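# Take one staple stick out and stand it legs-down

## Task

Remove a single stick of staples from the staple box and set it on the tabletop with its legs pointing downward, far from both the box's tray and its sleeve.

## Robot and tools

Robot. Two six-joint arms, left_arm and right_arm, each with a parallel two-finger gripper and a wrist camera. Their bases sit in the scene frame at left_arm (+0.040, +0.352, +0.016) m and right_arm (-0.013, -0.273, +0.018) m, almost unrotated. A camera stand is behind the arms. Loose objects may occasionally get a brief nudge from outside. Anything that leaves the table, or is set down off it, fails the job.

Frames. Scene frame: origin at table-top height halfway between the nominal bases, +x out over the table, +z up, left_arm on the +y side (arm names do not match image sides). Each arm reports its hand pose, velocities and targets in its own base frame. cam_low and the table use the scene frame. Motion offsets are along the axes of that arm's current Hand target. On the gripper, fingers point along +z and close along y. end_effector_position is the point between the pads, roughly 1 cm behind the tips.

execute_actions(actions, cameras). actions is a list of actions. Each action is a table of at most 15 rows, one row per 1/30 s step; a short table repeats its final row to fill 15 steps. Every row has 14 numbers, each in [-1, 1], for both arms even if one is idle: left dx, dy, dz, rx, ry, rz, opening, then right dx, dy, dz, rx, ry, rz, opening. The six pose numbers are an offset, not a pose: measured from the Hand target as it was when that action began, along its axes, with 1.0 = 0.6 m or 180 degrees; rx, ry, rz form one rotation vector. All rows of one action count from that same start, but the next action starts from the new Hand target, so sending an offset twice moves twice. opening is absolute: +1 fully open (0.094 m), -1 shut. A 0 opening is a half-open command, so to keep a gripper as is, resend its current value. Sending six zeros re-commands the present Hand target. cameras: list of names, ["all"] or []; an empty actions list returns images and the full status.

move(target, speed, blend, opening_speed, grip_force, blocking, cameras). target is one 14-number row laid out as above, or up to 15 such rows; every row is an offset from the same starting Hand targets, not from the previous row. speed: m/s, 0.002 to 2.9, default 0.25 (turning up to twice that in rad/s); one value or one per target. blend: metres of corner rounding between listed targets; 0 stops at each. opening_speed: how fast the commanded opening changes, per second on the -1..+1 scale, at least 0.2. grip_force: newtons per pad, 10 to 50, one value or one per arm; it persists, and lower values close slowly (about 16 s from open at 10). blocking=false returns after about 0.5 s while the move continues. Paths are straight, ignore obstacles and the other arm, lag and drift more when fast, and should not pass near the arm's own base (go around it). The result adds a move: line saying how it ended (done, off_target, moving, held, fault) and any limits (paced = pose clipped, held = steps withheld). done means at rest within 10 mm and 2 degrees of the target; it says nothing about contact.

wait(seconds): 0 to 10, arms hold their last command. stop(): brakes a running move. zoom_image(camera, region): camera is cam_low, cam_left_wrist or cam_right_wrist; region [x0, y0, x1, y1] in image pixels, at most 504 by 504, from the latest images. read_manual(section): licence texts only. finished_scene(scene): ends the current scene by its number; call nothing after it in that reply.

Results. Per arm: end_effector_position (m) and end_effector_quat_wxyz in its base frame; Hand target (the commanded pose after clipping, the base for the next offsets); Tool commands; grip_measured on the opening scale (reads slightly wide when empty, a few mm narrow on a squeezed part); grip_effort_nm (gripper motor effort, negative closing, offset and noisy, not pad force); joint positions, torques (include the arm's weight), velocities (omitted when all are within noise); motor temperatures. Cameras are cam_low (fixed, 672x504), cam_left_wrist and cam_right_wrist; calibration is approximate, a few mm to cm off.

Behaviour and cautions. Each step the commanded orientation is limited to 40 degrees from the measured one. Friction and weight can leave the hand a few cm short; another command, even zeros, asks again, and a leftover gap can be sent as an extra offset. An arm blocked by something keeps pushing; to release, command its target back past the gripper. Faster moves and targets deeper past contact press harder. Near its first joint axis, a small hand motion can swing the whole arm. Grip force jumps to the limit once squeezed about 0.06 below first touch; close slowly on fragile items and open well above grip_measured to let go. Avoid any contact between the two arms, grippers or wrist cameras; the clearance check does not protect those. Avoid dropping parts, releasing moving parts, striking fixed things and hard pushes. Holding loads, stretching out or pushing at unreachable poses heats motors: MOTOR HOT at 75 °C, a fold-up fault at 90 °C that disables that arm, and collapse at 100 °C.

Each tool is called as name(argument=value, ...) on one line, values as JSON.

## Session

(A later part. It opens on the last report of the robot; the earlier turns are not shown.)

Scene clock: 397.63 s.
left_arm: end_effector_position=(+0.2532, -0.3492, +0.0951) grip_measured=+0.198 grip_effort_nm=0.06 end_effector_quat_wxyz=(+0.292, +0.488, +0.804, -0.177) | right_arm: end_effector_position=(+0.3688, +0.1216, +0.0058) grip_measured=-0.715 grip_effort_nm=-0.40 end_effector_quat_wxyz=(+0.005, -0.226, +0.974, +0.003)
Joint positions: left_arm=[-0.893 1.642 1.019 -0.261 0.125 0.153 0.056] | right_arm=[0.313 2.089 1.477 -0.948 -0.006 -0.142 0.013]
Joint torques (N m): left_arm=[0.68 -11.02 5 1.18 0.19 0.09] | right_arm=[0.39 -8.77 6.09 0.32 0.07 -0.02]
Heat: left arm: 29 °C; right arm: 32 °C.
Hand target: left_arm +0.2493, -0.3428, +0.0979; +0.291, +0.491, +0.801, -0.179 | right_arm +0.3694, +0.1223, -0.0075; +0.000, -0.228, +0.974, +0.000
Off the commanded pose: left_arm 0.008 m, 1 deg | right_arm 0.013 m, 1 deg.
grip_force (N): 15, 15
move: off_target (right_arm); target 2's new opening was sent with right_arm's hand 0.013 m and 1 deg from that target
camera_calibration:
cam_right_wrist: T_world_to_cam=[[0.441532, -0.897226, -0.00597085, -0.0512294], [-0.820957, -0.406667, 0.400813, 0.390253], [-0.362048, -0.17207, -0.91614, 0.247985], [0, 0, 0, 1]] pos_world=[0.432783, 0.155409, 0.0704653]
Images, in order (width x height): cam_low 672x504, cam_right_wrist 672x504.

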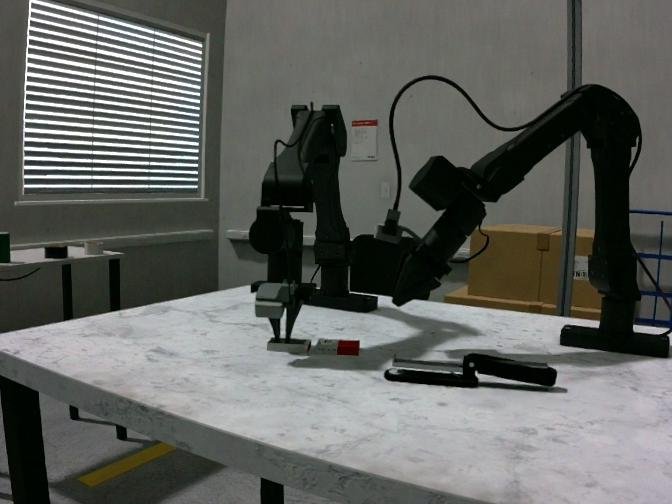

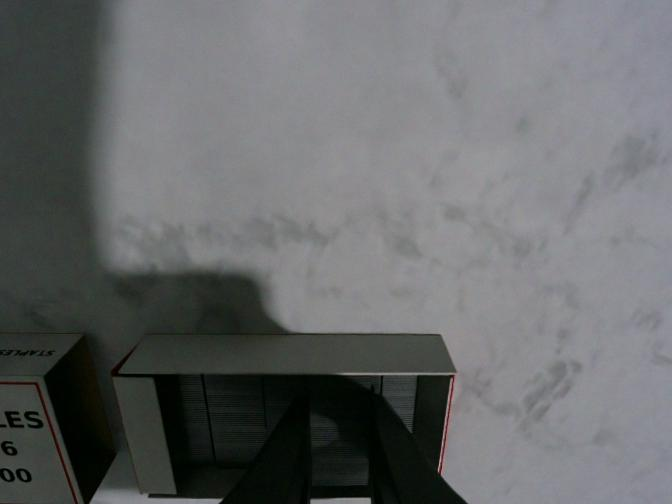

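move(target=[[0, 0, 0, 0, 0, 0, 0.2, 0, 0, -0.1333, 0, 0, 0, -0.85], [0, 0, 0, 0, 0, 0, 0.2, 0.1488, -0.21, -0.1333, 0, 0, 0, -0.85], [0, 0, 0, 0, 0, 0, 0.2, 0.1488, -0.21, -0.0375, 0, 0, 0, -0.85], [0, 0, 0, 0, 0, 0, 0.2, 0.1488, -0.21, 0.005, 0, 0, 0, -0.85]], speed=[0.1, 0.2, 0.12, 0.05], blend=[0.02, 0.02, 0.005, 0], cameras=["cam_low", "cam_right_wrist"])

zoom_image(camera="cam_low", region=[190, 300, 270, 360])

zoom_image(camera="cam_right_wrist", region=[220, 300, 460, 504])

Scene clock: 419.03 s.
left_arm: end_effector_position=(+0.2532, -0.3492, +0.0951) grip_measured=+0.198 grip_effort_nm=0.06 end_effector_quat_wxyz=(+0.292, +0.488, +0.804, -0.177) | right_arm: end_effector_position=(+0.3448, -0.0316, +0.0008) grip_measured=-0.716 grip_effort_nm=-0.42 end_effector_quat_wxyz=(+0.004, -0.223, +0.975, -0.003)
Joint positions: left_arm=[-0.893 1.642 1.019 -0.261 0.125 0.153 0.056] | right_arm=[-0.092 1.952 1.25 -0.86 0.004 -0.542 0.013]
Joint torques (N m): left_arm=[0.59 -11.19 5.37 1.14 0.22 0.1] | right_arm=[0.21 -7.61 5.83 0.31 -0.03 -0.1]
Heat: left arm: 30 °C; right arm: 31 °C.
Hand target: left_arm +0.2493, -0.3428, +0.0979; +0.291, +0.491, +0.801, -0.179 | right_arm +0.3454, -0.0302, -0.0104; +0.000, -0.228, +0.974, +0.000
Off the commanded pose: left_arm 0.008 m, 1 deg | right_arm 0.011 m, 1 deg.
grip_force (N): 15, 15
move: off_target (right_arm)
camera_calibration:
cam_right_wrist: T_world_to_cam=[[0.436669, -0.899601, 0.00619477, -0.17651], [-0.82324, -0.396808, 0.405979, 0.311288], [-0.362761, -0.182378, -0.913861, 0.208265], [0, 0, 0, 1]] pos_world=[0.408892, 0.00271598, 0.0650419]
Images, in order (width x height): cam_low 672x504, cam_right_wrist 672x504.

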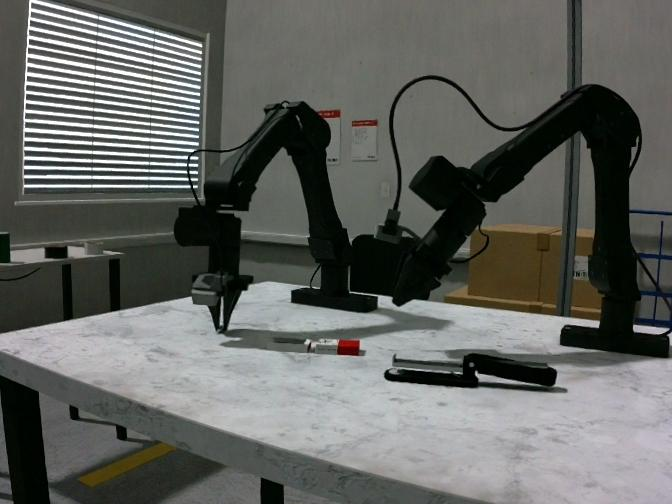

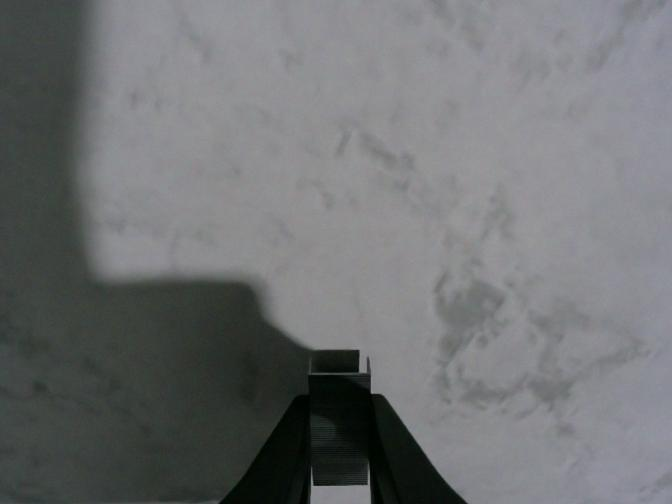

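Scaled by 6.300 from the camera's 672x504 image, which has a finer 960x720 frame.

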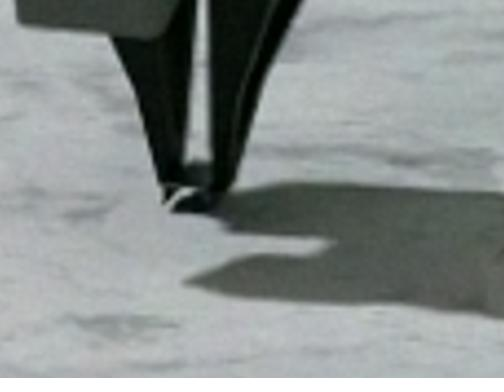

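Scaled by 2.100 from the camera's 672x504 image, which has a finer 960x720 frame.

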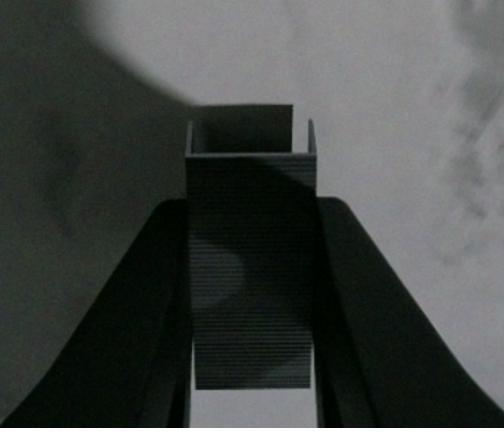

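move(target=[0, 0, 0, 0, 0, 0, 0.2, 0, 0, 0.0092, 0, 0, 0, -0.85], speed=0.04, cameras=["cam_right_wrist"])

zoom_image(camera="cam_right_wrist", region=[220, 300, 460, 504])

Scene clock: 426.67 s.
left_arm: end_effector_position=(+0.2532, -0.3492, +0.0951) grip_measured=+0.198 grip_effort_nm=0.06 end_effector_quat_wxyz=(+0.292, +0.488, +0.804, -0.177) | right_arm: end_effector_position=(+0.3460, -0.0317, -0.0019) grip_measured=-0.716 grip_effort_nm=-0.41 end_effector_quat_wxyz=(+0.007, -0.223, +0.975, -0.004)
Joint positions: left_arm=[-0.893 1.642 1.019 -0.261 0.125 0.153 0.056] | right_arm=[-0.092 1.955 1.243 -0.843 0.004 -0.543 0.013]
Joint torques (N m): left_arm=[0.64 -11.1 5.3 1.2 0.23 0.13] | right_arm=[0.2 -7.17 5.52 0.36 -0.04 -0.1]
Heat: left arm: 30 °C; right arm: 31 °C.
Hand target: left_arm +0.2493, -0.3428, +0.0979; +0.291, +0.491, +0.801, -0.179 | right_arm +0.3453, -0.0302, -0.0160; +0.000, -0.228, +0.974, +0.000
Off the commanded pose: left_arm 0.008 m, 1 deg | right_arm 0.014 m, 1 deg.
grip_force (N): 15, 15
move: off_target (right_arm)
camera_calibration:
cam_right_wrist: T_world_to_cam=[[0.437001, -0.899412, 0.00941818, -0.177184], [-0.825552, -0.396914, 0.401152, 0.314134], [-0.357062, -0.183079, -0.915963, 0.204244], [0, 0, 0, 1]] pos_world=[0.409692, 0.00271539, 0.0627329]
Images, in order (width x height): cam_right_wrist 672x504.

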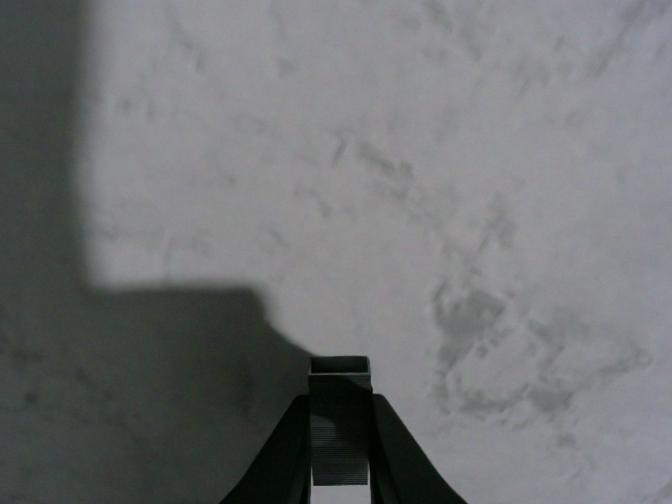

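Scaled by 2.100 from the camera's 672x504 image, which has a finer 960x720 frame.

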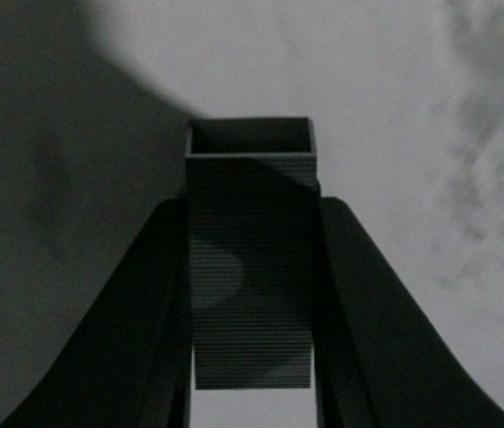

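Legs are touching the table. Release and retreat.

move(target=[[0, 0, 0, 0, 0, 0, 0.2, 0, 0, 0, 0, 0, 0, -0.5], [0, 0, 0, 0, 0, 0, 0.2, 0, 0, -0.17, 0, 0, 0, -0.5]], speed=0.15, opening_speed=0.4, cameras=["cam_low", "cam_right_wrist"])

zoom_image(camera="cam_low", region=[190, 300, 310, 370])

Scene clock: 433.43 s.
left_arm: end_effector_position=(+0.2532, -0.3492, +0.0951) grip_measured=+0.198 grip_effort_nm=0.06 end_effector_quat_wxyz=(+0.292, +0.488, +0.804, -0.177) | right_arm: end_effector_position=(+0.3405, -0.0312, +0.0743) grip_measured=-0.501 grip_effort_nm=0.05 end_effector_quat_wxyz=(-0.017, -0.223, +0.975, +0.004)
Joint positions: left_arm=[-0.893 1.642 1.019 -0.261 0.125 0.153 0.056] | right_arm=[-0.092 1.89 1.472 -1.188 0.004 -0.543 0.023]
Joint torques (N m): left_arm=[0.59 -11.06 5.09 1.2 0.18 0.11] | right_arm=[0.23 -11.44 8.42 -0.07 -0.04 -0.1]
Heat: left arm: 30 °C; right arm: 32 °C.
Hand target: left_arm +0.2493, -0.3428, +0.0979; +0.291, +0.491, +0.801, -0.179 | right_arm +0.3454, -0.0302, +0.0861; +0.000, -0.228, +0.974, +0.000
Off the commanded pose: left_arm 0.008 m, 1 deg | right_arm 0.013 m, 2 deg.
grip_force (N): 15, 15
move: off_target (right_arm)
camera_calibration:
cam_right_wrist: T_world_to_cam=[[0.436787, -0.899403, -0.0171001, -0.173043], [-0.804118, -0.398893, 0.440772, 0.269017], [-0.403252, -0.178773, -0.897456, 0.286634], [0, 0, 0, 1]] pos_world=[0.40749, 0.00291556, 0.135708]
Images, in order (width x height): cam_low 672x504, cam_right_wrist 672x504.

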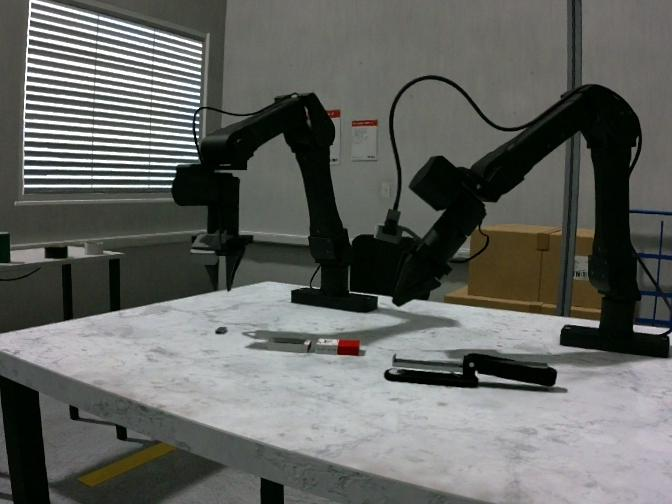

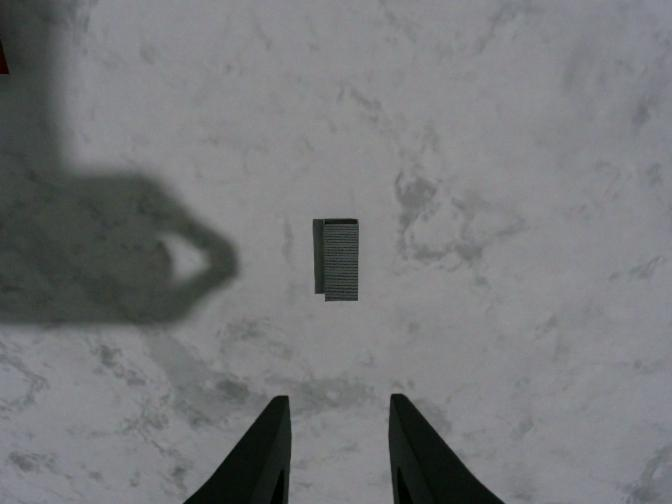

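Scaled by 4.200 from the camera's 672x504 image, which has a finer 960x720 frame.

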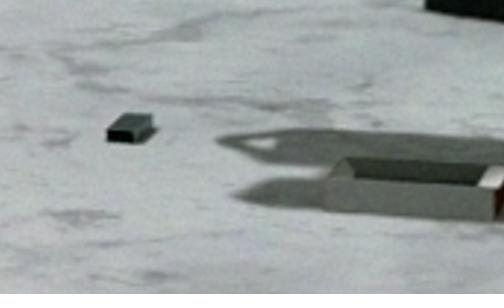

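finished_scene(scene=2)

The scene is finished: the task was done.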